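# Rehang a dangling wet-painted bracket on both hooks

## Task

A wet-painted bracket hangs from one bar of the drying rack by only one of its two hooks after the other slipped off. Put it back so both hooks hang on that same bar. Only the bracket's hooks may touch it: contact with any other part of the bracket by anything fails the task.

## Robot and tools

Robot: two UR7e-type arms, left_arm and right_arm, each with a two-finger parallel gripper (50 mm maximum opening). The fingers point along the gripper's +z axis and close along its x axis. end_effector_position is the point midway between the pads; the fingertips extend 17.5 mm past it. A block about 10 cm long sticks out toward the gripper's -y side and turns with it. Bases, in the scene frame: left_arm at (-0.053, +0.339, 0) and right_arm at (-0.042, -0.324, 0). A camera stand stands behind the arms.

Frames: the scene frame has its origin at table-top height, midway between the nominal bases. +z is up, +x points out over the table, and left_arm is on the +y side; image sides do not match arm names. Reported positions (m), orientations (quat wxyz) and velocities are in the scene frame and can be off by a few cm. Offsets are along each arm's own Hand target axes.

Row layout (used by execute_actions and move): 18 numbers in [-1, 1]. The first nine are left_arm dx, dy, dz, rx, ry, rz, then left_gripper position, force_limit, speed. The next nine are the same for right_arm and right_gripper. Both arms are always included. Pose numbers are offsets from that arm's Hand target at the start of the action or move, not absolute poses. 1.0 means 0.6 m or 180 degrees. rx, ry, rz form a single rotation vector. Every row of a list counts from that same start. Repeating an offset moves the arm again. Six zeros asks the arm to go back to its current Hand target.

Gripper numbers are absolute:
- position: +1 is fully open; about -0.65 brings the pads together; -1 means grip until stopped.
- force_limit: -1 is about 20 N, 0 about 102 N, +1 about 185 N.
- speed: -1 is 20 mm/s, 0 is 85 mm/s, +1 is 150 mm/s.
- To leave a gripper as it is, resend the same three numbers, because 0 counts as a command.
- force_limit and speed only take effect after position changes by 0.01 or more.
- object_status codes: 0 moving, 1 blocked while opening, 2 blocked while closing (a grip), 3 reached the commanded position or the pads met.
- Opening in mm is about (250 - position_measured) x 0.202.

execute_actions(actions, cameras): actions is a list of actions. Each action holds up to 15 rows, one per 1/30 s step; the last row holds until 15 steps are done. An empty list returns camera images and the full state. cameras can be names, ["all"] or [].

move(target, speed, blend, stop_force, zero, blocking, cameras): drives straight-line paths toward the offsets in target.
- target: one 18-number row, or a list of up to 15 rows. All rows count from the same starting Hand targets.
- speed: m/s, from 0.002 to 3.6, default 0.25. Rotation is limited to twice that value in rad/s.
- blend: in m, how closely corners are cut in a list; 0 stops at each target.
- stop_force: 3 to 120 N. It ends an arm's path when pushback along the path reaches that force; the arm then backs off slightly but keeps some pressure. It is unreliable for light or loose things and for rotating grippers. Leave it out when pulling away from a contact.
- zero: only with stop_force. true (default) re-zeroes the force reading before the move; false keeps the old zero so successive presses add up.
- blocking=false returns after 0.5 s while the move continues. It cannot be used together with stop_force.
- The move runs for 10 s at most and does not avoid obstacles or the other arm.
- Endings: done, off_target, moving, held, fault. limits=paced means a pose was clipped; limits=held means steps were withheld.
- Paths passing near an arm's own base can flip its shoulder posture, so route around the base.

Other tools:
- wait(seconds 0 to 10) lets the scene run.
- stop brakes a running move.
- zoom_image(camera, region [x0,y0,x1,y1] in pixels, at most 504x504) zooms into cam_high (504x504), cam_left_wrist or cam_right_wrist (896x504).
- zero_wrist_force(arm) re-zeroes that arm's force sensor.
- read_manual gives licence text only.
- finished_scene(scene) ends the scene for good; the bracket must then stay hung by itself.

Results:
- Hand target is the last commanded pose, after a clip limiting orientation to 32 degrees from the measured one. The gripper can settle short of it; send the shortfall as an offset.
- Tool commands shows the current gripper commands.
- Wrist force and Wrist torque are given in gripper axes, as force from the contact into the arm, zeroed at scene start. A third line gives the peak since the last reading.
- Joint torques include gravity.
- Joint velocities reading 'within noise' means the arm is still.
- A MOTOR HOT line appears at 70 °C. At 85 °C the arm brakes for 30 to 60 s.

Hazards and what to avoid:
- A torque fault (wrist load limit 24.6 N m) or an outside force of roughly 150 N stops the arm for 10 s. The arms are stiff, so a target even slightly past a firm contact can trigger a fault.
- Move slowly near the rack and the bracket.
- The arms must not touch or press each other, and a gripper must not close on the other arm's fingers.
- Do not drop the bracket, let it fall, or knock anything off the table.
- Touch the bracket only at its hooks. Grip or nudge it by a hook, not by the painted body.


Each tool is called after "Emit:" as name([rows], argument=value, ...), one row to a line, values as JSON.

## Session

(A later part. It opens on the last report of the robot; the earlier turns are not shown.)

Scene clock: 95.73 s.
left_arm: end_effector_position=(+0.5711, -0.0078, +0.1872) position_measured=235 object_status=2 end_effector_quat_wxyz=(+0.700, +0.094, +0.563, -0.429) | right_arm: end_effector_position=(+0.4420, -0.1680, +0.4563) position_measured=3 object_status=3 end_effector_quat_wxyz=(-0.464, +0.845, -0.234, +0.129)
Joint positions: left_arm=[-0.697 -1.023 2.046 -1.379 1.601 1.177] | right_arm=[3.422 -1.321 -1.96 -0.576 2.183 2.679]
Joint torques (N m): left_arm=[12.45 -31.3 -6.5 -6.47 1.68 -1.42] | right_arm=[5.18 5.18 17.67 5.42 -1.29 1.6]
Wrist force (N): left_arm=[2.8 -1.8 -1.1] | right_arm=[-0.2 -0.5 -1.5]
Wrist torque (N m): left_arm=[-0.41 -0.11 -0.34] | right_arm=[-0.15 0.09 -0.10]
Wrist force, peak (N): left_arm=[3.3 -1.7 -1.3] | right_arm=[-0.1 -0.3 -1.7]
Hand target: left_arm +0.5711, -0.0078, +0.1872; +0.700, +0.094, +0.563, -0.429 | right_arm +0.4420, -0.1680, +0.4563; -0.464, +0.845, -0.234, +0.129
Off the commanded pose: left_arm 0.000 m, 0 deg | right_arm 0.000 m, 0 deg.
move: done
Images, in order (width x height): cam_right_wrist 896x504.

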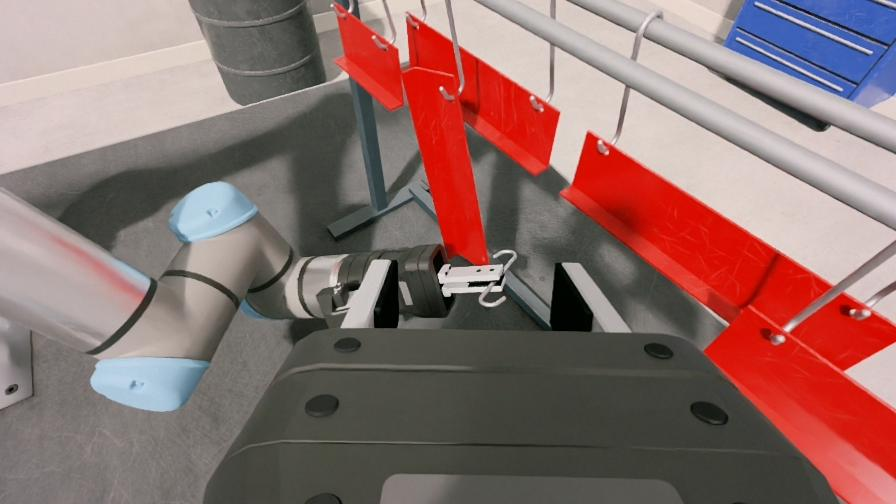

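Emit:
move(target=[-0.0067,-0.0095,-0.0095,0,0,0,-1,-0.8,-1,0,0,0,0,0,0,1,1,1], speed=0.03, stop_force=4, cameras=["cam_right_wrist"])

Emit:
zoom_image(camera="cam_right_wrist", region=[450, 230, 530, 290])

Scene clock: 100.43 s.
left_arm: end_effector_position=(+0.5630, -0.0058, +0.1907) position_measured=235 object_status=2 end_effector_quat_wxyz=(+0.700, +0.094, +0.563, -0.429) | right_arm: end_effector_position=(+0.4420, -0.1680, +0.4563) position_measured=3 object_status=3 end_effector_quat_wxyz=(-0.464, +0.845, -0.234, +0.129)
Joint positions: left_arm=[-0.705 -1.042 2.07 -1.383 1.594 1.179] | right_arm=[3.422 -1.321 -1.96 -0.576 2.183 2.679]
Joint torques (N m): left_arm=[-15.66 -47.63 -6 -6.39 -2.3 1.35] | right_arm=[5.03 5.69 17.56 5.66 -1.62 1.6]
Wrist force (N): left_arm=[3.0 -1.7 -1.1] | right_arm=[0.0 -0.4 -1.3]
Wrist torque (N m): left_arm=[-0.39 -0.13 -0.43] | right_arm=[-0.13 0.05 -0.10]
Wrist force, peak (N): left_arm=[3.2 -1.7 -1.1] | right_arm=[0.0 -0.6 -1.5]
Hand target: left_arm +0.5630, -0.0058, +0.1907; +0.700, +0.094, +0.563, -0.429 | right_arm +0.4420, -0.1680, +0.4563; -0.464, +0.845, -0.234, +0.129
Off the commanded pose: left_arm 0.000 m, 0 deg | right_arm 0.000 m, 0 deg.
move: done
Images, in order (width x height): cam_right_wrist 896x504.

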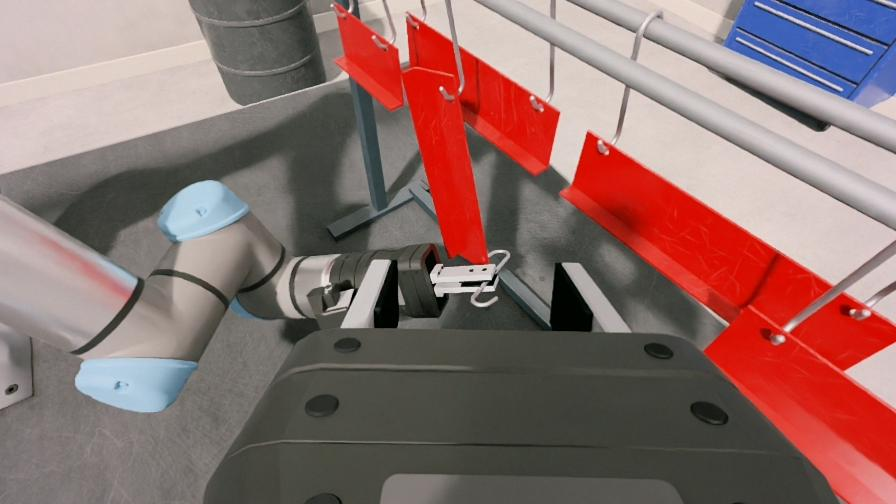

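Scaled by 6.300 from the camera's 896x504 image, which has a finer 1280x720 frame.

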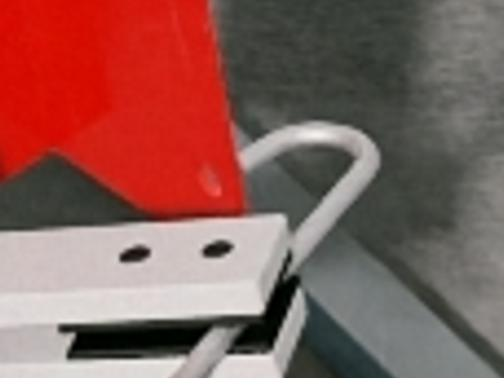

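Emit:
move(target=[0,-0.0094,-0.0094,0,0,0,-1,-0.8,-1,0,0,0,0,0,0,1,1,1], speed=0.03, stop_force=3, cameras=["cam_right_wrist"])

Emit:
zoom_image(camera="cam_right_wrist", region=[450, 230, 530, 290])

Scene clock: 103.67 s.
left_arm: end_effector_position=(+0.5550, -0.0058, +0.1907) position_measured=235 object_status=2 end_effector_quat_wxyz=(+0.700, +0.094, +0.563, -0.429) | right_arm: end_effector_position=(+0.4420, -0.1680, +0.4563) position_measured=3 object_status=3 end_effector_quat_wxyz=(-0.464, +0.845, -0.234, +0.129)
Joint positions: left_arm=[-0.717 -1.053 2.091 -1.394 1.583 1.183] | right_arm=[3.422 -1.321 -1.96 -0.576 2.183 2.679]
Joint torques (N m): left_arm=[-16.24 -47.31 -5.77 -6.39 -2.32 1.18] | right_arm=[6.78 5.16 16.93 5.62 -1.57 1.46]
Wrist force (N): left_arm=[2.9 -1.4 -1.0] | right_arm=[-0.4 -0.3 -1.2]
Wrist torque (N m): left_arm=[-0.37 -0.11 -0.44] | right_arm=[-0.13 0.12 -0.10]
Wrist force, peak (N): left_arm=[3.1 -1.8 -1.2] | right_arm=[0.0 -0.6 -1.5]
Hand target: left_arm +0.5550, -0.0058, +0.1907; +0.700, +0.094, +0.563, -0.429 | right_arm +0.4420, -0.1680, +0.4563; -0.464, +0.845, -0.234, +0.129
Off the commanded pose: left_arm 0.000 m, 0 deg | right_arm 0.000 m, 0 deg.
move: done
Images, in order (width x height): cam_right_wrist 896x504.

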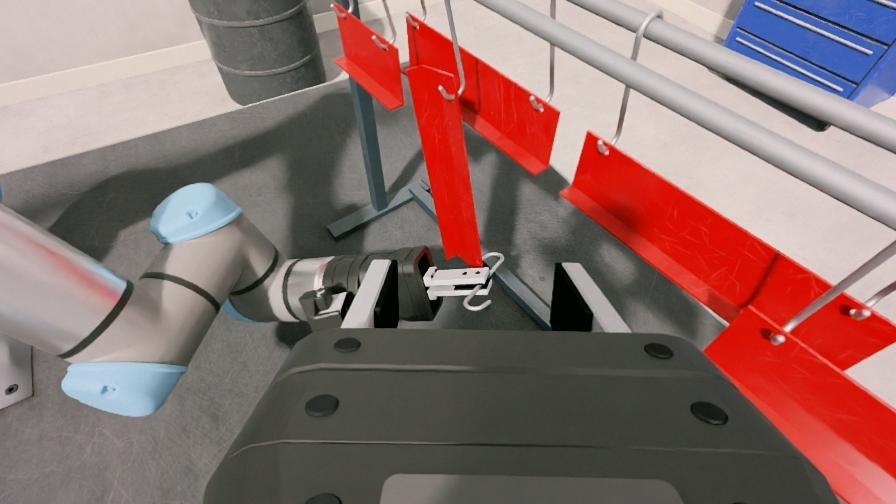

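Scaled by 6.300 from the camera's 896x504 image, which has a finer 1280x720 frame.

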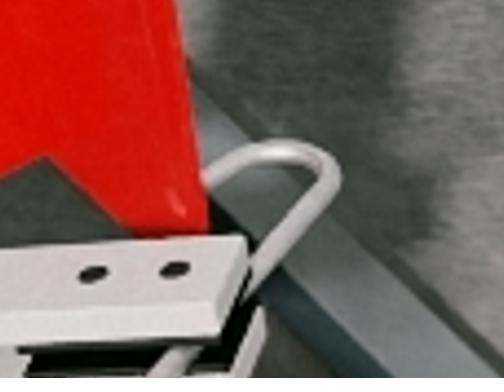

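Emit:
move([
  [0,0.0094,0.0094,0,0,0,-1,-0.8,-1,0,0,0,0,0,0,1,1,1],
  [0.0018,0.0121,0.0067,0,0,0,-1,-0.8,-1,0,0,0,0,0,0,1,1,1],
], speed=0.03, cameras=["cam_right_wrist"])

Emit:
zoom_image(camera="cam_right_wrist", region=[450, 230, 530, 290])

Emit:
move(target=[0,-0.0053,-0.0053,0,0,0,-1,-0.8,-1,0,0,0,0,0,0,1,1,1], speed=0.03, cameras=["cam_right_wrist"])

Emit:
zoom_image(camera="cam_right_wrist", region=[450, 230, 530, 290])

Scene clock: 118.53 s.
left_arm: end_effector_position=(+0.5630, -0.0044, +0.1886) position_measured=235 object_status=2 end_effector_quat_wxyz=(+0.700, +0.094, +0.563, -0.429) | right_arm: end_effector_position=(+0.4420, -0.1680, +0.4563) position_measured=3 object_status=3 end_effector_quat_wxyz=(-0.464, +0.845, -0.234, +0.129)
Joint positions: left_arm=[-0.703 -1.039 2.072 -1.389 1.596 1.179] | right_arm=[3.422 -1.321 -1.96 -0.576 2.183 2.679]
Joint torques (N m): left_arm=[12.46 -29.59 -8.36 -6.59 1.64 -1.56] | right_arm=[4.88 5.8 17.88 5.55 -1.32 1.51]
Wrist force (N): left_arm=[3.0 -1.6 -1.2] | right_arm=[0.1 -0.5 -1.2]
Wrist torque (N m): left_arm=[-0.39 -0.14 -0.36] | right_arm=[-0.14 0.04 -0.10]
Wrist force, peak (N): left_arm=[3.1 -1.8 -1.5] | right_arm=[0.1 -0.6 -1.6]
Hand target: left_arm +0.5630, -0.0044, +0.1886; +0.700, +0.094, +0.563, -0.429 | right_arm +0.4420, -0.1680, +0.4563; -0.464, +0.845, -0.234, +0.129
Off the commanded pose: left_arm 0.000 m, 0 deg | right_arm 0.000 m, 0 deg.
move: done
Images, in order (width x height): cam_right_wrist 896x504.

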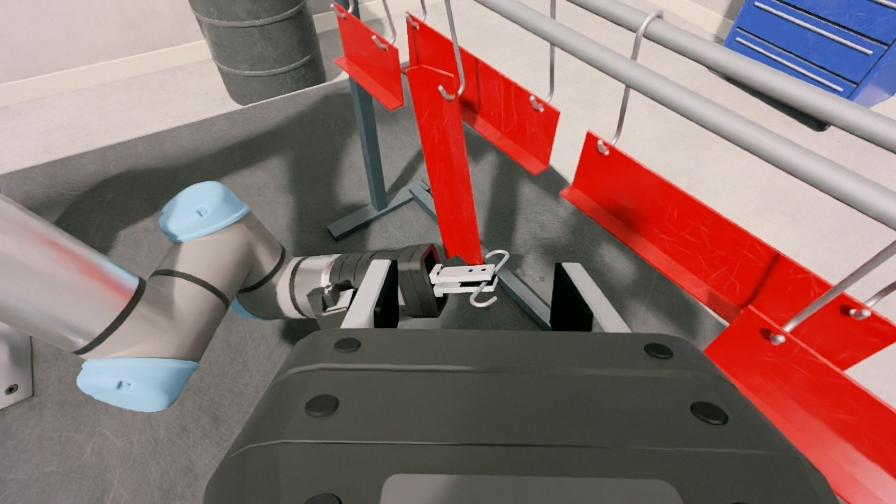

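Scaled by 6.300 from the camera's 896x504 image, which has a finer 1280x720 frame.

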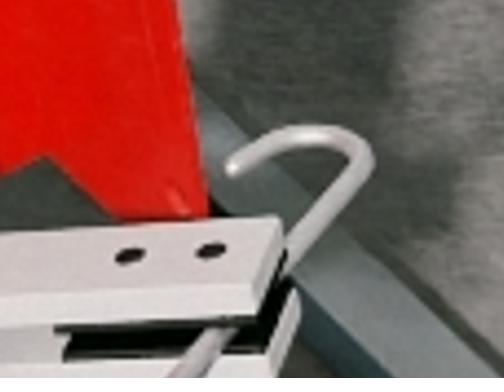

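Scene clock: 119.27 s.
left_arm: end_effector_position=(+0.5586, -0.0044, +0.1886) position_measured=235 object_status=2 end_effector_quat_wxyz=(+0.700, +0.094, +0.563, -0.429) | right_arm: end_effector_position=(+0.4420, -0.1680, +0.4563) position_measured=3 object_status=3 end_effector_quat_wxyz=(-0.464, +0.845, -0.234, +0.129)
Joint positions: left_arm=[-0.709 -1.044 2.084 -1.396 1.59 1.181] | right_arm=[3.422 -1.321 -1.96 -0.576 2.183 2.679]
Joint torques (N m): left_arm=[-16.7 -47.47 -5.18 -6.46 -2.15 1.29] | right_arm=[4.38 5.81 17.96 5.75 -1.54 1.42]
Wrist force (N): left_arm=[3.1 -1.7 -1.2] | right_arm=[-0.1 -0.5 -1.5]
Wrist torque (N m): left_arm=[-0.40 -0.15 -0.43] | right_arm=[-0.15 0.08 -0.10]
Wrist force, peak (N): left_arm=[3.2 -1.6 -1.1] | right_arm=[-0.1 -0.4 -1.6]
Hand target: left_arm +0.5585, -0.0044, +0.1886; +0.700, +0.094, +0.563, -0.429 | right_arm +0.4420, -0.1680, +0.4563; -0.464, +0.845, -0.234, +0.129
Off the commanded pose: left_arm 0.000 m, 0 deg | right_arm 0.000 m, 0 deg.
move: done
Images, in order (width x height): cam_right_wrist 896x504.

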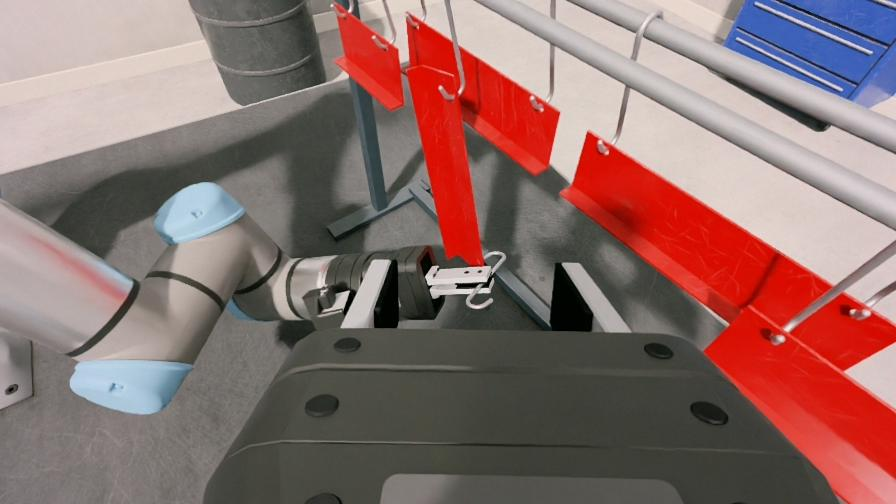

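Scaled by 6.300 from the camera's 896x504 image, which has a finer 1280x720 frame.

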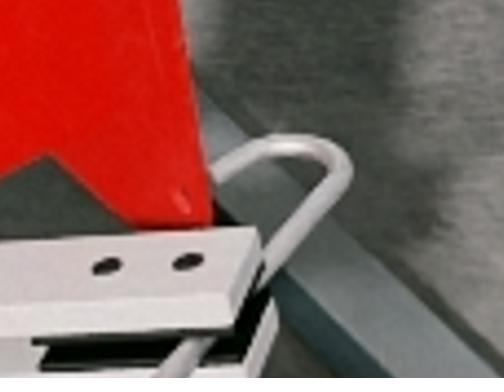

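Emit:
move(target=[0.0014,-0.0065,-0.0077,0,0,0,-1,-0.8,-1,0,0,0,0,0,0,1,1,1], speed=0.03, cameras=["cam_right_wrist"])

Emit:
zoom_image(camera="cam_right_wrist", region=[450, 230, 530, 290])

Scene clock: 122.50 s.
left_arm: end_effector_position=(+0.5526, -0.0044, +0.1876) position_measured=235 object_status=2 end_effector_quat_wxyz=(+0.700, +0.094, +0.563, -0.429) | right_arm: end_effector_position=(+0.4420, -0.1680, +0.4563) position_measured=3 object_status=3 end_effector_quat_wxyz=(-0.464, +0.845, -0.234, +0.129)
Joint positions: left_arm=[-0.718 -1.05 2.101 -1.406 1.582 1.184] | right_arm=[3.422 -1.321 -1.96 -0.576 2.183 2.679]
Joint torques (N m): left_arm=[-17.2 -46.72 -5.34 -6.42 -2.3 1.21] | right_arm=[5.08 6.67 18.07 5.42 -1.82 1.39]
Wrist force (N): left_arm=[3.0 -1.6 -1.2] | right_arm=[0.1 -0.4 -1.4]
Wrist torque (N m): left_arm=[-0.39 -0.13 -0.44] | right_arm=[-0.14 0.04 -0.10]
Wrist force, peak (N): left_arm=[3.4 -1.6 -1.2] | right_arm=[0.1 -0.4 -1.6]
Hand target: left_arm +0.5525, -0.0044, +0.1876; +0.700, +0.094, +0.563, -0.429 | right_arm +0.4420, -0.1680, +0.4563; -0.464, +0.845, -0.234, +0.129
Off the commanded pose: left_arm 0.000 m, 0 deg | right_arm 0.000 m, 0 deg.
move: done
Images, in order (width x height): cam_right_wrist 896x504.

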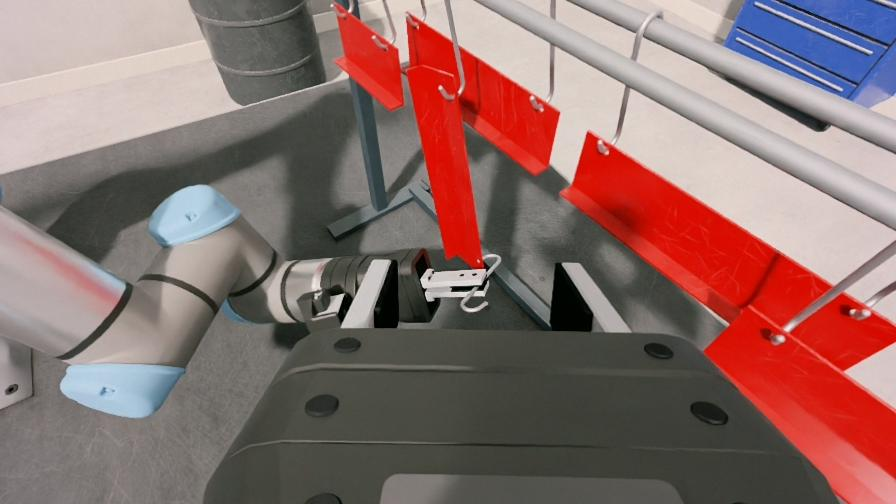

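Scaled by 6.300 from the camera's 896x504 image, which has a finer 1280x720 frame.

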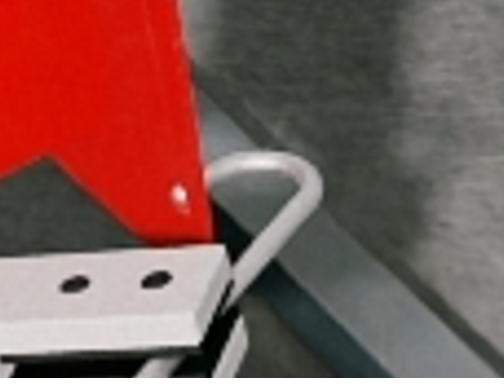

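Emit:
move(target=[0.0007,-0.0068,-0.0074,0,0,0,-1,-0.8,-1,0,0,0,0,0,0,1,1,1], speed=0.03, cameras=["cam_right_wrist"])

Emit:
zoom_image(camera="cam_right_wrist", region=[450, 230, 530, 290])

Scene clock: 125.90 s.
left_arm: end_effector_position=(+0.5465, -0.0043, +0.1871) position_measured=235 object_status=2 end_effector_quat_wxyz=(+0.700, +0.094, +0.563, -0.429) | right_arm: end_effector_position=(+0.4420, -0.1680, +0.4563) position_measured=3 object_status=3 end_effector_quat_wxyz=(-0.464, +0.845, -0.234, +0.129)
Joint positions: left_arm=[-0.727 -1.057 2.117 -1.416 1.573 1.187] | right_arm=[3.422 -1.321 -1.96 -0.576 2.183 2.679]
Joint torques (N m): left_arm=[-15.32 -47.09 -5.17 -6.21 -2.52 1.19] | right_arm=[4.81 6.78 17.57 5.52 -1.5 1.35]
Wrist force (N): left_arm=[3.1 -1.5 -1.1] | right_arm=[-0.1 -0.3 -1.3]
Wrist torque (N m): left_arm=[-0.36 -0.14 -0.44] | right_arm=[-0.12 0.07 -0.10]
Wrist force, peak (N): left_arm=[3.1 -1.8 -1.4] | right_arm=[-0.2 -0.5 -1.5]
Hand target: left_arm +0.5465, -0.0043, +0.1871; +0.700, +0.094, +0.563, -0.429 | right_arm +0.4420, -0.1680, +0.4563; -0.464, +0.845, -0.234, +0.129
Off the commanded pose: left_arm 0.000 m, 0 deg | right_arm 0.000 m, 0 deg.
move: done
Images, in order (width x height): cam_right_wrist 896x504.

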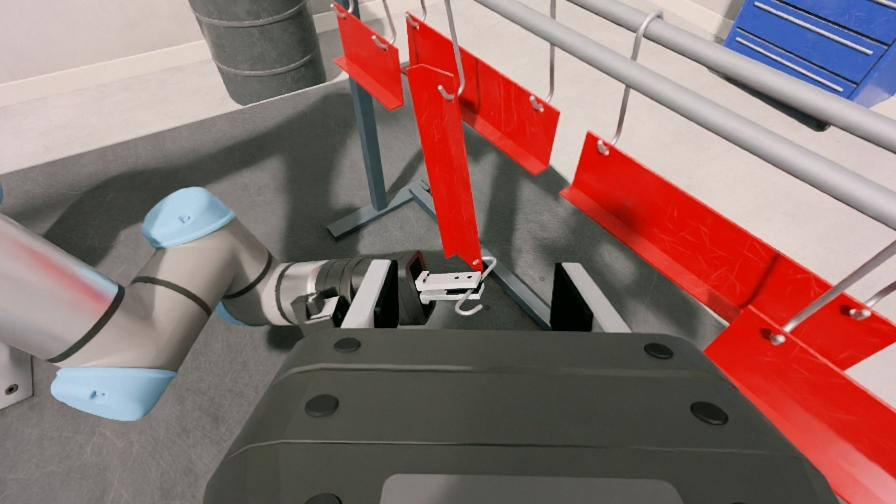

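Scaled by 6.300 from the camera's 896x504 image, which has a finer 1280x720 frame.

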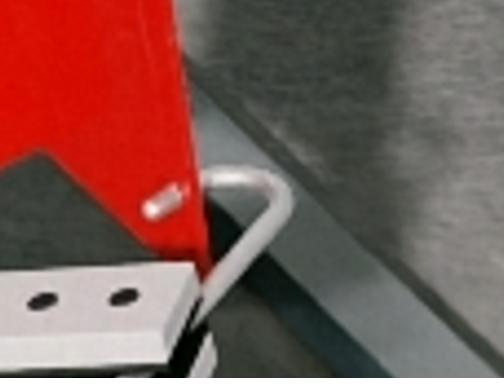

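Emit:
move(target=[0,-0.0047,-0.0047,0,0,0,-1,-0.8,-1,0,0,0,0,0,0,1,1,1], speed=0.03)

Emit:
move(target=[0.004,0.0097,0.0727,-0.25,0,0,-1,-0.8,-1,0,0,0,0,0,0,1,1,1], speed=0.1, cameras=["cam_left_wrist","cam_right_wrist"])

Emit:
zoom_image(camera="cam_right_wrist", region=[420, 200, 540, 300])

Scene clock: 131.03 s.
left_arm: end_effector_position=(+0.5425, -0.0043, +0.1871) position_measured=235 object_status=2 end_effector_quat_wxyz=(+0.700, +0.094, +0.563, -0.429) | right_arm: end_effector_position=(+0.4420, -0.1680, +0.4563) position_measured=3 object_status=3 end_effector_quat_wxyz=(-0.464, +0.845, -0.234, +0.129)
Joint positions: left_arm=[-0.733 -1.062 2.128 -1.422 1.568 1.189] | right_arm=[3.422 -1.321 -1.96 -0.576 2.183 2.679]
Joint torques (N m): left_arm=[-16.03 -46.27 -3.95 -6.45 -2.7 1.28] | right_arm=[4.85 8.26 18.34 5.57 -1.36 1.31]
Wrist force (N): left_arm=[3.0 -1.6 -1.1] | right_arm=[-0.2 -0.4 -1.0]
Wrist torque (N m): left_arm=[-0.38 -0.12 -0.45] | right_arm=[-0.13 0.09 -0.10]
Wrist force, peak (N): left_arm=[3.2 -1.7 -1.0] | right_arm=[-0.1 -0.4 -1.6]
Hand target: left_arm +0.5425, -0.0043, +0.1871; +0.700, +0.094, +0.563, -0.429 | right_arm +0.4420, -0.1680, +0.4563; -0.464, +0.845, -0.234, +0.129
Off the commanded pose: left_arm 0.000 m, 0 deg | right_arm 0.000 m, 0 deg.
move: done

Scene clock: 135.57 s.
left_arm: end_effector_position=(+0.5775, -0.0288, +0.1982) position_measured=235 object_status=2 end_effector_quat_wxyz=(+0.683, -0.181, +0.684, -0.181) | right_arm: end_effector_position=(+0.4420, -0.1680, +0.4563) position_measured=3 object_status=3 end_effector_quat_wxyz=(-0.464, +0.845, -0.234, +0.129)
Joint positions: left_arm=[-1.052 -1.09 1.753 -0.66 0.533 1.052] | right_arm=[3.422 -1.321 -1.96 -0.576 2.183 2.679]
Joint torques (N m): left_arm=[-16.46 -32.66 -33.7 1.35 -2.16 -1.39] | right_arm=[5.28 9.65 18.71 5.33 -1.64 1.54]
Wrist force (N): left_arm=[2.2 -0.7 -0.6] | right_arm=[0.0 -0.2 -1.3]
Wrist torque (N m): left_arm=[-0.24 -0.05 -0.28] | right_arm=[-0.11 0.05 -0.10]
Wrist force, peak (N): left_arm=[3.2 -1.5 -1.1] | right_arm=[-0.3 -0.4 -1.6]
Hand target: left_arm +0.5775, -0.0288, +0.1982; +0.683, -0.181, +0.684, -0.181 | right_arm +0.4420, -0.1680, +0.4563; -0.464, +0.845, -0.234, +0.129
Off the commanded pose: left_arm 0.000 m, 0 deg | right_arm 0.000 m, 0 deg.
move: done
Images, in order (width x height): cam_left_wrist 896x504, cam_right_wrist 896x504.

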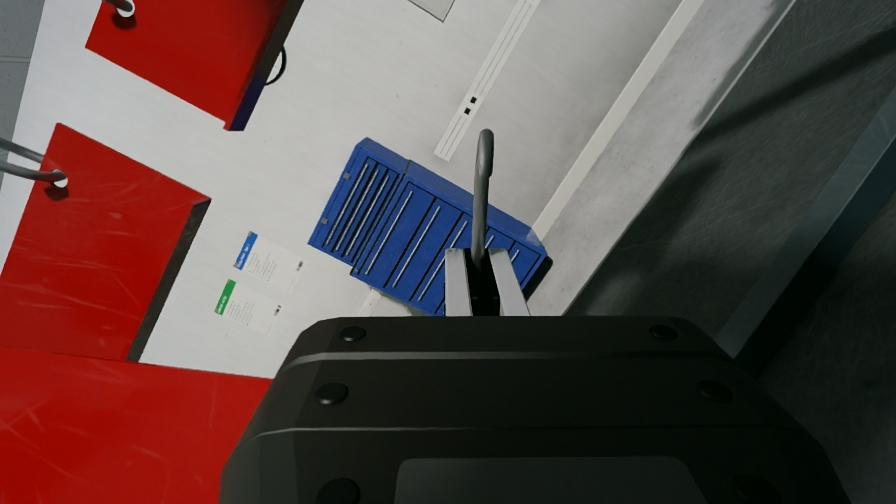

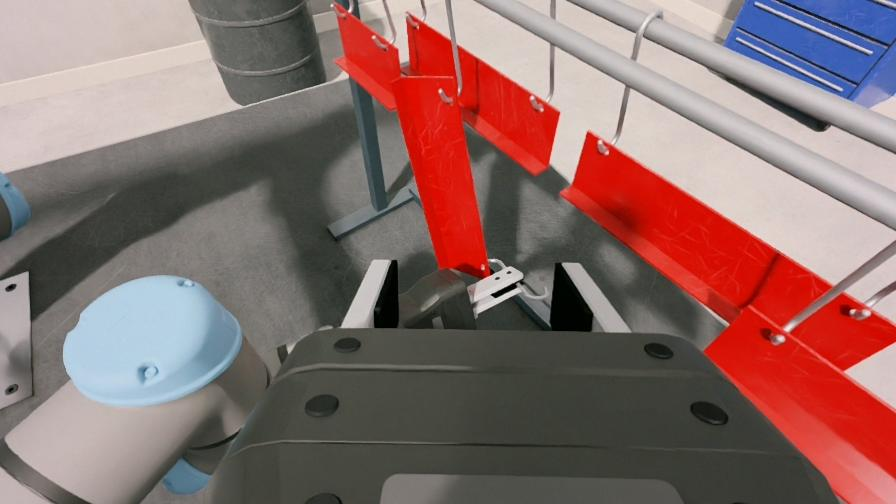

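Scaled by 4.200 from the camera's 896x504 image, which has a finer 1280x720 frame.

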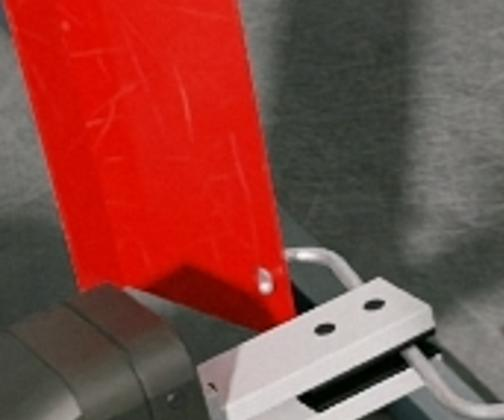

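Emit:
move([
  [0.003,-0.0415,-0.0083,0,0,0,-1,-0.8,-1,0,0,0,0,0,0,1,1,1],
  [-0.0175,-0.0952,-0.0117,0,0,-0.0556,-1,-0.8,-1,0,0,0,0,0,0,1,1,1],
  [-0.047,-0.1443,-0.015,0,0,-0.111,-1,-0.8,-1,0,0,0,0,0,0,1,1,1],
], speed=0.06, blend=0.005, cameras=["cam_left_wrist","cam_right_wrist"])

Emit:
zoom_image(camera="cam_right_wrist", region=[420, 120, 600, 280])

Scene clock: 146.03 s.
left_arm: end_effector_position=(+0.5685, -0.0901, +0.2655) position_measured=235 object_status=2 end_effector_quat_wxyz=(+0.642, -0.297, +0.642, -0.296) | right_arm: end_effector_position=(+0.4420, -0.1680, +0.4563) position_measured=3 object_status=3 end_effector_quat_wxyz=(-0.464, +0.845, -0.234, +0.129)
Joint positions: left_arm=[-1.122 -1.095 1.556 -0.459 0.463 0.703] | right_arm=[3.422 -1.321 -1.96 -0.576 2.183 2.679]
Joint torques (N m): left_arm=[-15.66 -52.28 -37.16 1.36 -2.2 -1.44] | right_arm=[4.91 9.64 17.84 5.34 -1.53 1.31]
Wrist force (N): left_arm=[2.2 0.7 -0.6] | right_arm=[0.4 -0.2 -1.1]
Wrist torque (N m): left_arm=[-0.12 0.01 -0.24] | right_arm=[-0.10 0.00 -0.10]
Wrist force, peak (N): left_arm=[3.1 -0.2 -0.8] | right_arm=[0.0 -0.6 -1.5]
Hand target: left_arm +0.5685, -0.0901, +0.2655; +0.642, -0.297, +0.642, -0.296 | right_arm +0.4420, -0.1680, +0.4563; -0.464, +0.845, -0.234, +0.129
Off the commanded pose: left_arm 0.000 m, 0 deg | right_arm 0.000 m, 0 deg.
move: done
Images, in order (width x height): cam_left_wrist 896x504, cam_right_wrist 896x504.

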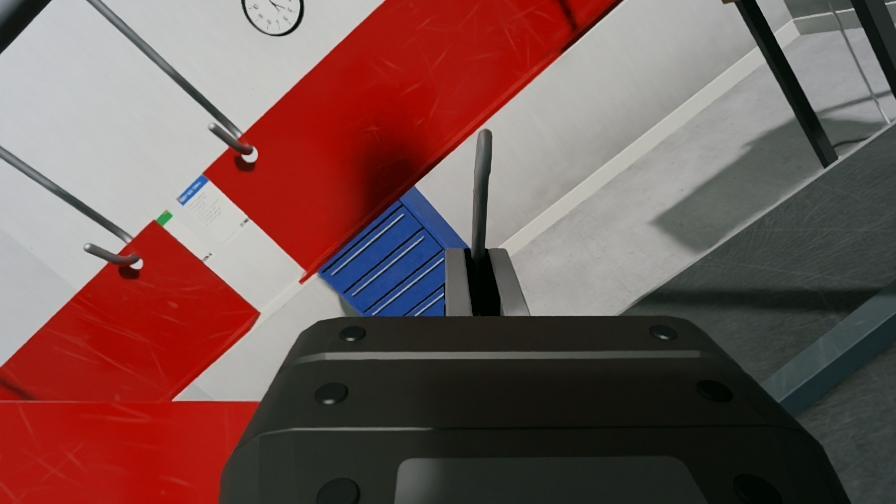

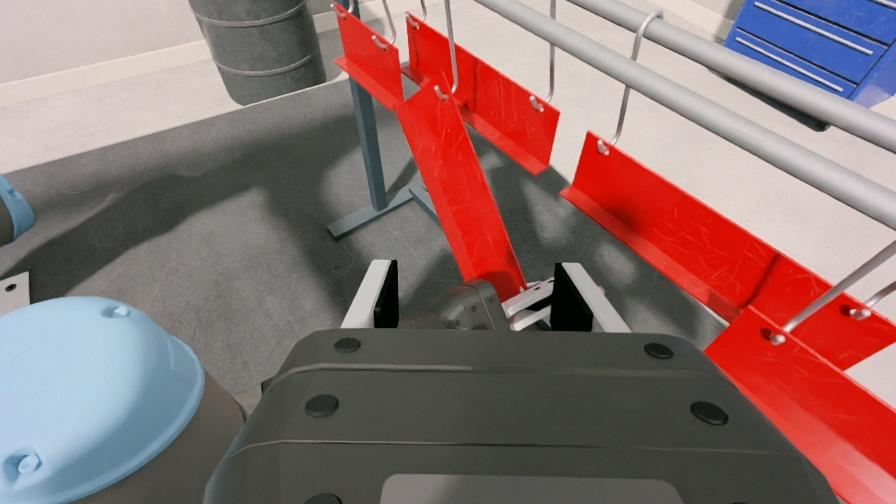

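Scaled by 2.800 from the camera's 896x504 image, which has a finer 1280x720 frame.

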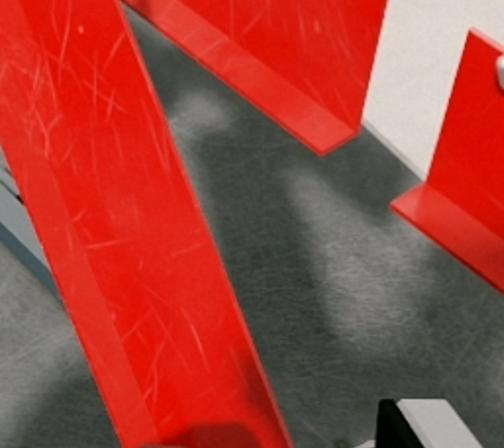

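Emit:
move(target=[0,0,0,0,0,0,-1,-0.8,-1,0,0,-0.25,0,0,0,1,1,1], speed=0.3)

Emit:
move([
  [-0.0205,-0.0538,-0.0083,0,0,-0.0556,-1,-0.8,-1,0,0,0,0,0,0,1,1,1],
  [-0.0504,-0.1031,-0.0208,0,0,-0.111,-1,-0.8,-1,0,0,0,0,0,0,1,1,1],
], speed=0.06, blend=0.005, cameras=["cam_left_wrist","cam_right_wrist"])

Emit:
zoom_image(camera="cam_right_wrist", region=[400, 20, 640, 240])

Scene clock: 150.63 s.
left_arm: end_effector_position=(+0.5685, -0.0901, +0.2655) position_measured=235 object_status=2 end_effector_quat_wxyz=(+0.642, -0.297, +0.642, -0.296) | right_arm: end_effector_position=(+0.3768, -0.2765, +0.5368) position_measured=3 object_status=3 end_effector_quat_wxyz=(-0.464, +0.845, -0.234, +0.129)
Joint positions: left_arm=[-1.122 -1.095 1.556 -0.459 0.463 0.703] | right_arm=[3.12 -1.192 -1.803 -1.054 2.393 2.388]
Joint torques (N m): left_arm=[-16.2 -36.27 -37.21 1.54 -2.48 -1.29] | right_arm=[-8.12 -1.97 32.99 1.58 3.58 -1.55]
Wrist force (N): left_arm=[2.1 0.7 -0.7] | right_arm=[-0.4 -0.6 -1.7]
Wrist torque (N m): left_arm=[-0.13 0.03 -0.24] | right_arm=[-0.25 0.18 0.12]
Wrist force, peak (N): left_arm=[2.2 0.7 -0.8] | right_arm=[-0.3 -1.0 -3.9]
Hand target: left_arm +0.5685, -0.0901, +0.2655; +0.642, -0.297, +0.642, -0.296 | right_arm +0.3768, -0.2765, +0.5368; -0.464, +0.845, -0.234, +0.129
Off the commanded pose: left_arm 0.000 m, 0 deg | right_arm 0.000 m, 0 deg.
move: done

Scene clock: 153.97 s.
left_arm: end_effector_position=(+0.5562, -0.1072, +0.3322) position_measured=235 object_status=2 end_effector_quat_wxyz=(+0.580, -0.404, +0.581, -0.403) | right_arm: end_effector_position=(+0.3768, -0.2765, +0.5368) position_measured=3 object_status=3 end_effector_quat_wxyz=(-0.464, +0.845, -0.234, +0.129)
Joint positions: left_arm=[-1.156 -1.141 1.443 -0.299 0.429 0.354] | right_arm=[3.12 -1.192 -1.803 -1.054 2.393 2.388]
Joint torques (N m): left_arm=[-15 -52.62 -37.4 1.27 -2.3 -1.37] | right_arm=[-7.09 -2.79 33.41 1.84 3.29 -1.34]
Wrist force (N): left_arm=[0.9 1.8 -0.5] | right_arm=[-0.5 -0.5 -1.6]
Wrist torque (N m): left_arm=[-0.01 0.15 -0.12] | right_arm=[-0.22 0.18 0.12]
Wrist force, peak (N): left_arm=[2.2 1.0 -0.7] | right_arm=[-0.2 -0.4 -1.9]
Hand target: left_arm +0.5562, -0.1072, +0.3322; +0.580, -0.404, +0.581, -0.403 | right_arm +0.3768, -0.2765, +0.5368; -0.464, +0.845, -0.234, +0.129
Off the commanded pose: left_arm 0.000 m, 0 deg | right_arm 0.000 m, 0 deg.
move: done
Images, in order (width x height): cam_left_wrist 896x504, cam_right_wrist 896x504.

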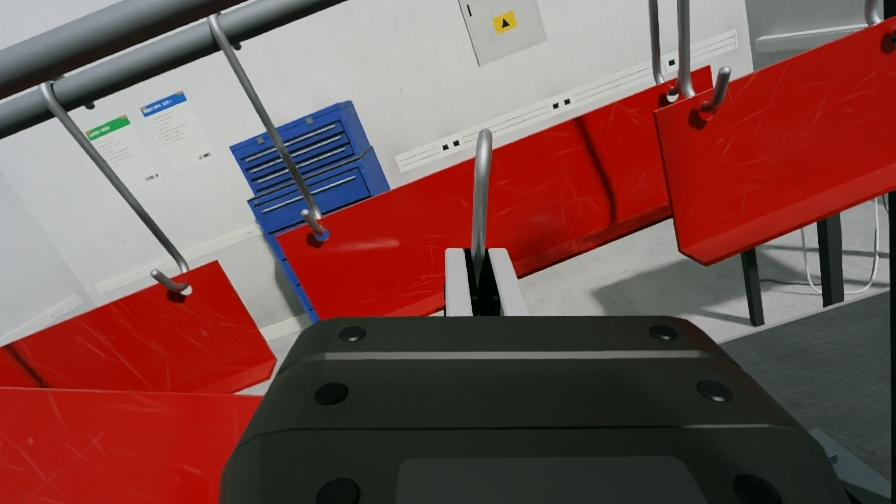

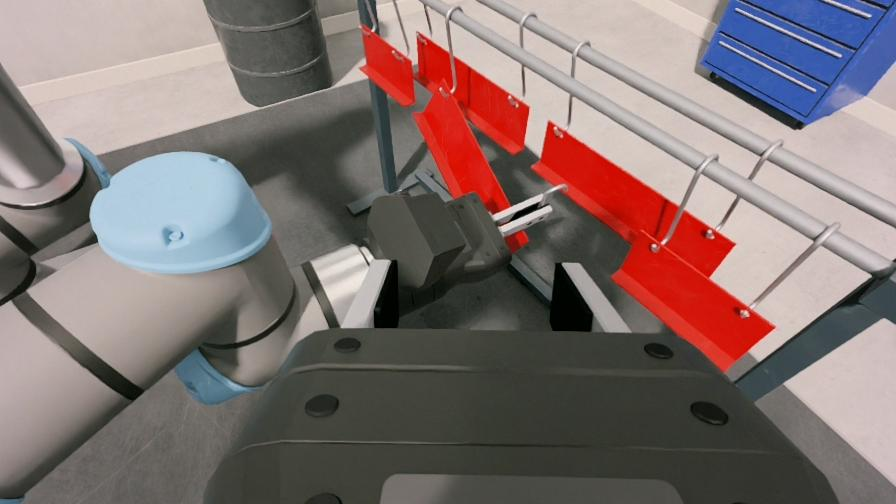

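Scaled by 2.100 from the camera's 896x504 image, which has a finer 1280x720 frame.

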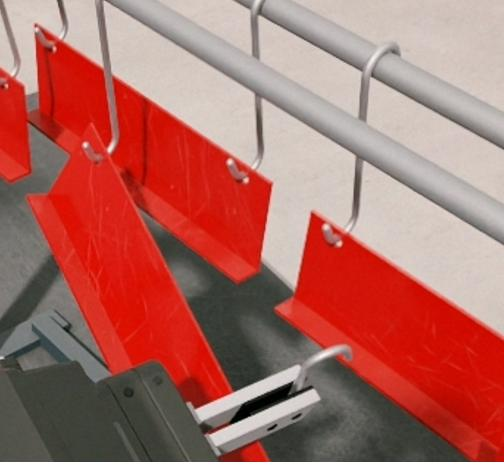

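Emit:
move(target=[-0.0457,-0.0591,-0.0187,0,0,-0.111,-1,-0.8,-1,0,0,0,0,0,0,1,1,1], speed=0.06)

Emit:
move(target=[0.0013,-0.0673,0,0,0,0,-1,-0.8,-1,0,0,0,0,0,0,1,1,1], speed=0.06, cameras=["cam_left_wrist","cam_right_wrist"])

Emit:
zoom_image(camera="cam_right_wrist", region=[400, 20, 640, 240])

Scene clock: 159.67 s.
left_arm: end_effector_position=(+0.5450, -0.0939, +0.3750) position_measured=235 object_status=2 end_effector_quat_wxyz=(+0.502, -0.498, +0.502, -0.498) | right_arm: end_effector_position=(+0.3768, -0.2765, +0.5368) position_measured=3 object_status=3 end_effector_quat_wxyz=(-0.464, +0.845, -0.234, +0.129)
Joint positions: left_arm=[-1.165 -1.208 1.426 -0.215 0.42 0.005] | right_arm=[3.12 -1.192 -1.803 -1.054 2.393 2.388]
Joint torques (N m): left_arm=[-17.18 -50.39 -39.22 1.8 -2.31 -1.45] | right_arm=[-7.77 -2.03 33.75 2.15 3.39 -1.42]
Wrist force (N): left_arm=[0.2 1.6 -0.2] | right_arm=[-0.4 -0.5 -1.7]
Wrist torque (N m): left_arm=[0.02 0.13 0.00] | right_arm=[-0.22 0.17 0.12]
Wrist force, peak (N): left_arm=[1.1 1.7 -0.5] | right_arm=[-0.2 -0.4 -1.9]
Hand target: left_arm +0.5450, -0.0939, +0.3750; +0.502, -0.498, +0.502, -0.498 | right_arm +0.3768, -0.2765, +0.5368; -0.464, +0.845, -0.234, +0.129
Off the commanded pose: left_arm 0.000 m, 0 deg | right_arm 0.000 m, 0 deg.
move: done

Scene clock: 160.80 s.
left_arm: end_effector_position=(+0.5450, -0.0950, +0.4155) position_measured=235 object_status=2 end_effector_quat_wxyz=(+0.502, -0.498, +0.502, -0.498) | right_arm: end_effector_position=(+0.3768, -0.2765, +0.5368) position_measured=3 object_status=3 end_effector_quat_wxyz=(-0.464, +0.845, -0.234, +0.129)
Joint positions: left_arm=[-1.165 -1.222 1.341 -0.116 0.419 0.005] | right_arm=[3.12 -1.192 -1.803 -1.054 2.393 2.388]
Joint torques (N m): left_arm=[-16.47 -32.52 -38.64 1.71 -2.03 -1.36] | right_arm=[-7.36 -2.17 33.9 2.04 3.61 -1.09]
Wrist force (N): left_arm=[0.3 1.7 -0.4] | right_arm=[-0.3 -0.8 -1.6]
Wrist torque (N m): left_arm=[0.00 0.10 -0.04] | right_arm=[-0.26 0.16 0.12]
Wrist force, peak (N): left_arm=[0.1 2.9 -0.3] | right_arm=[-0.3 -0.9 -1.7]
Hand target: left_arm +0.5450, -0.0950, +0.4154; +0.502, -0.498, +0.502, -0.498 | right_arm +0.3768, -0.2765, +0.5368; -0.464, +0.845, -0.234, +0.129
Off the commanded pose: left_arm 0.000 m, 0 deg | right_arm 0.000 m, 0 deg.
move: done
Images, in order (width x height): cam_left_wrist 896x504, cam_right_wrist 896x504.

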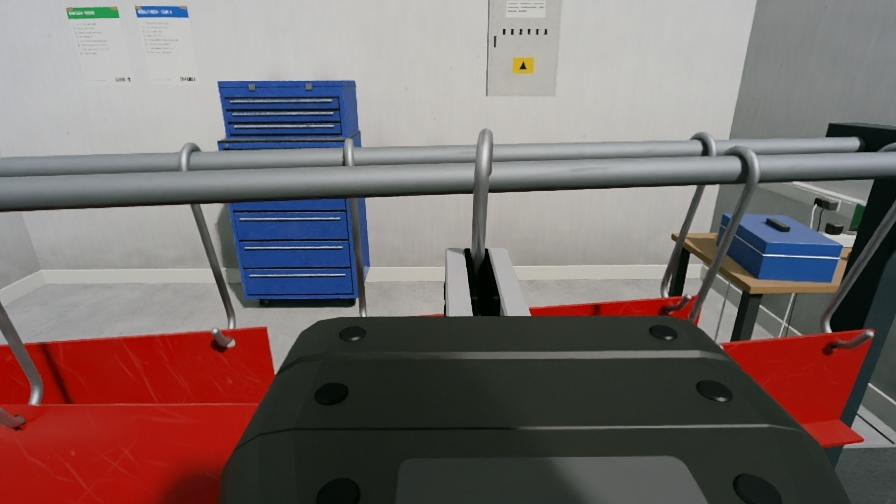

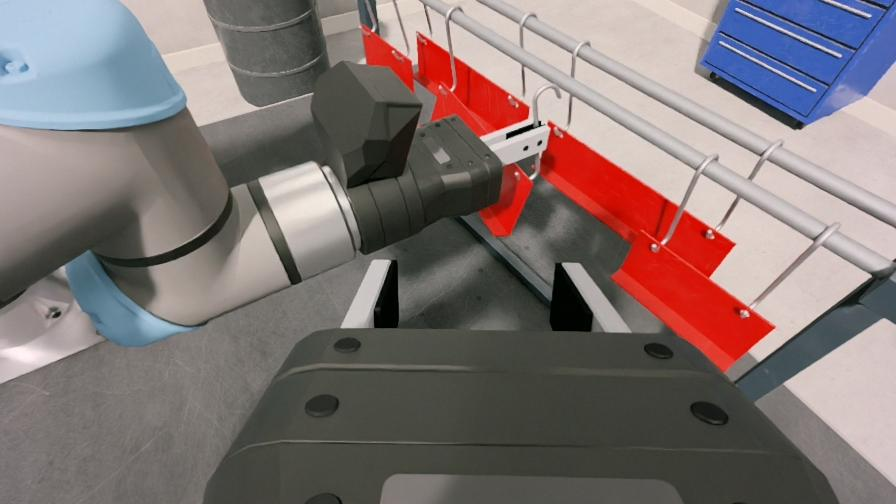

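Scaled by 2.100 from the camera's 896x504 image, which has a finer 1280x720 frame.

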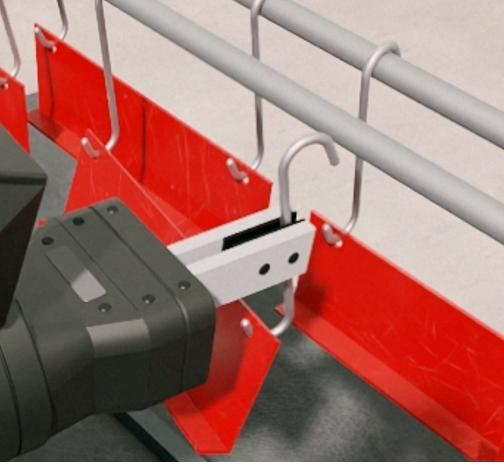

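Emit:
move(target=[0,-0.001,0.0633,0,0,0,-1,-0.8,-1,0,0,0,0,0,0,1,1,1], speed=0.05, stop_force=12, cameras=["cam_left_wrist","cam_right_wrist"])

Emit:
zoom_image(camera="cam_right_wrist", region=[440, 60, 640, 220])

Scene clock: 164.43 s.
left_arm: end_effector_position=(+0.5830, -0.0950, +0.4160) position_measured=235 object_status=2 end_effector_quat_wxyz=(+0.502, -0.498, +0.502, -0.498) | right_arm: end_effector_position=(+0.3768, -0.2765, +0.5368) position_measured=3 object_status=3 end_effector_quat_wxyz=(-0.464, +0.845, -0.234, +0.129)
Joint positions: left_arm=[-1.103 -1.162 1.255 -0.09 0.482 0.006] | right_arm=[3.12 -1.192 -1.803 -1.054 2.393 2.388]
Joint torques (N m): left_arm=[12.64 -35.25 -39.73 1.46 1.63 -1.42] | right_arm=[-7.17 -2.76 33.91 1.78 3.32 -1.18]
Wrist force (N): left_arm=[0.1 1.9 -0.3] | right_arm=[-0.3 -0.3 -1.8]
Wrist torque (N m): left_arm=[0.04 0.14 -0.04] | right_arm=[-0.20 0.15 0.12]
Wrist force, peak (N): left_arm=[-0.3 2.2 -0.7] | right_arm=[-0.2 -0.5 -1.8]
Hand target: left_arm +0.5830, -0.0950, +0.4160; +0.502, -0.498, +0.502, -0.498 | right_arm +0.3768, -0.2765, +0.5368; -0.464, +0.845, -0.234, +0.129
Off the commanded pose: left_arm 0.000 m, 0 deg | right_arm 0.000 m, 0 deg.
move: done
Images, in order (width x height): cam_left_wrist 896x504, cam_right_wrist 896x504.

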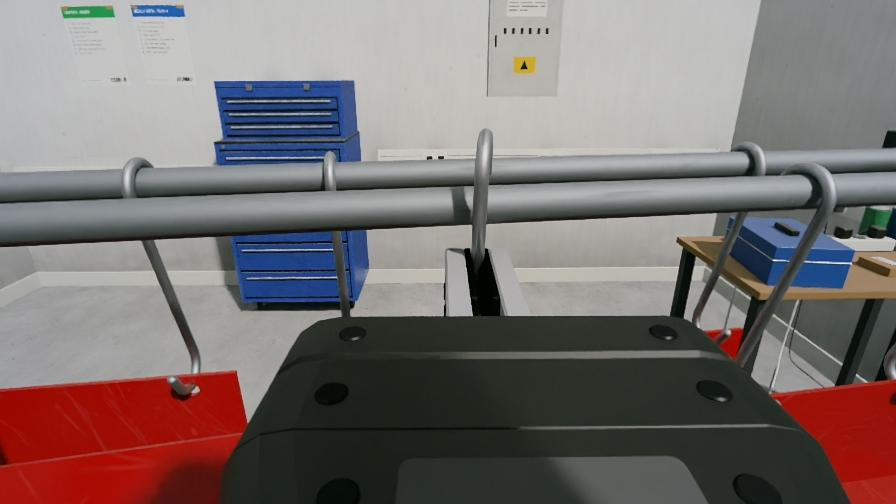

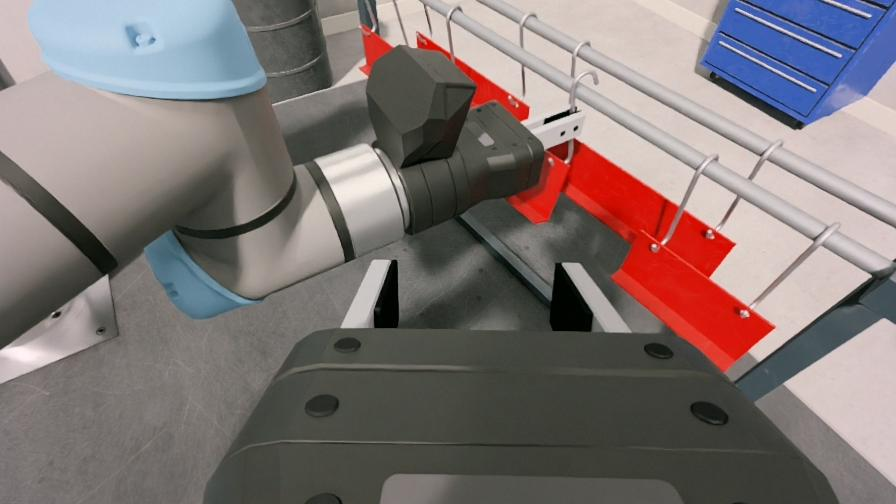

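Scaled by 2.520 from the camera's 896x504 image, which has a finer 1280x720 frame.

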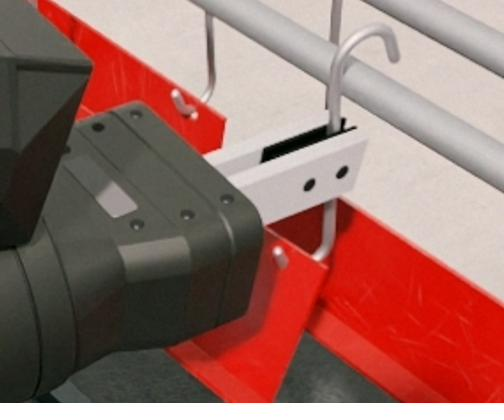

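Emit:
move([
  [0,0.004,0.006,0,0,0,-1,-0.8,-1,0,0,0,0,0,0,1,1,1],
  [0,0.0213,0.006,0,0,0,-1,-0.8,-1,0,0,0,0,0,0,1,1,1],
], speed=0.03, stop_force=15, cameras=["cam_left_wrist","cam_right_wrist"])

Emit:
zoom_image(camera="cam_right_wrist", region=[440, 60, 640, 220])

Scene clock: 167.60 s.
left_arm: end_effector_position=(+0.5866, -0.0949, +0.4032) position_measured=235 object_status=2 end_effector_quat_wxyz=(+0.502, -0.498, +0.502, -0.498) | right_arm: end_effector_position=(+0.3768, -0.2765, +0.5368) position_measured=3 object_status=3 end_effector_quat_wxyz=(-0.464, +0.845, -0.234, +0.129)
Joint positions: left_arm=[-1.097 -1.153 1.275 -0.119 0.488 0.006] | right_arm=[3.12 -1.192 -1.803 -1.054 2.393 2.388]
Joint torques (N m): left_arm=[9.23 -31.3 -13.15 -3.3 1.56 1.28] | right_arm=[-5.72 -3.29 32.57 1.9 3.31 -1.1]
Wrist force (N): left_arm=[0.0 -5.1 3.2] | right_arm=[-0.1 -0.4 -1.8]
Wrist torque (N m): left_arm=[-0.24 0.16 -0.05] | right_arm=[-0.22 0.12 0.12]
Wrist force, peak (N): left_arm=[0.5 -5.6 3.2] | right_arm=[-0.1 -0.9 -1.8]
Hand target: left_arm +0.5866, -0.0949, +0.4032; +0.502, -0.498, +0.502, -0.498 | right_arm +0.3768, -0.2765, +0.5368; -0.464, +0.845, -0.234, +0.129
Off the commanded pose: left_arm 0.000 m, 0 deg | right_arm 0.000 m, 0 deg.
move: done
Images, in order (width x height): cam_left_wrist 896x504, cam_right_wrist 896x504.

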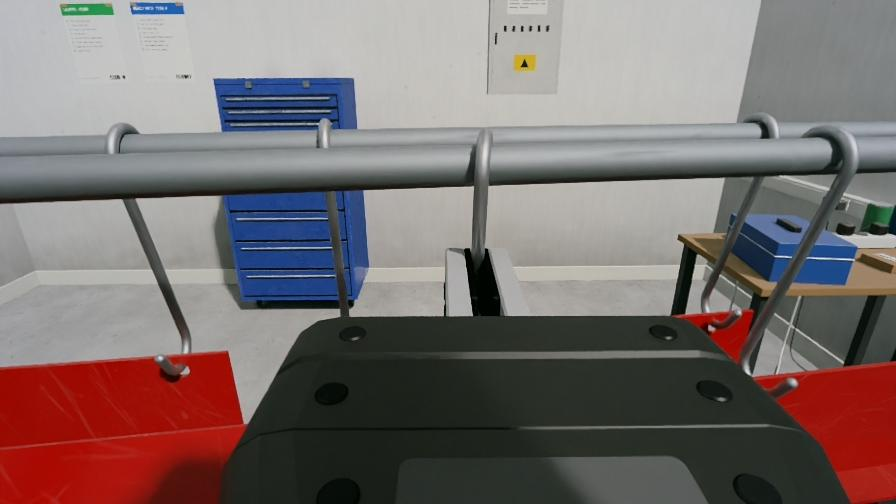

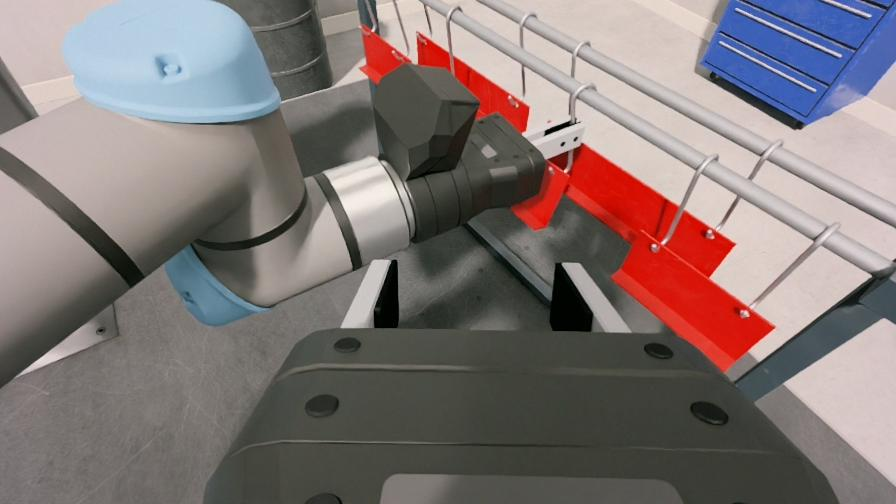

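Scaled by 2.520 from the camera's 896x504 image, which has a finer 1280x720 frame.

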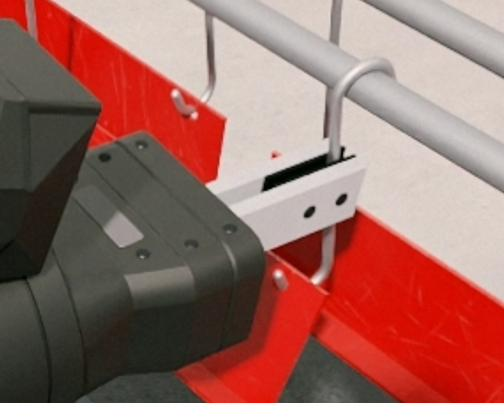

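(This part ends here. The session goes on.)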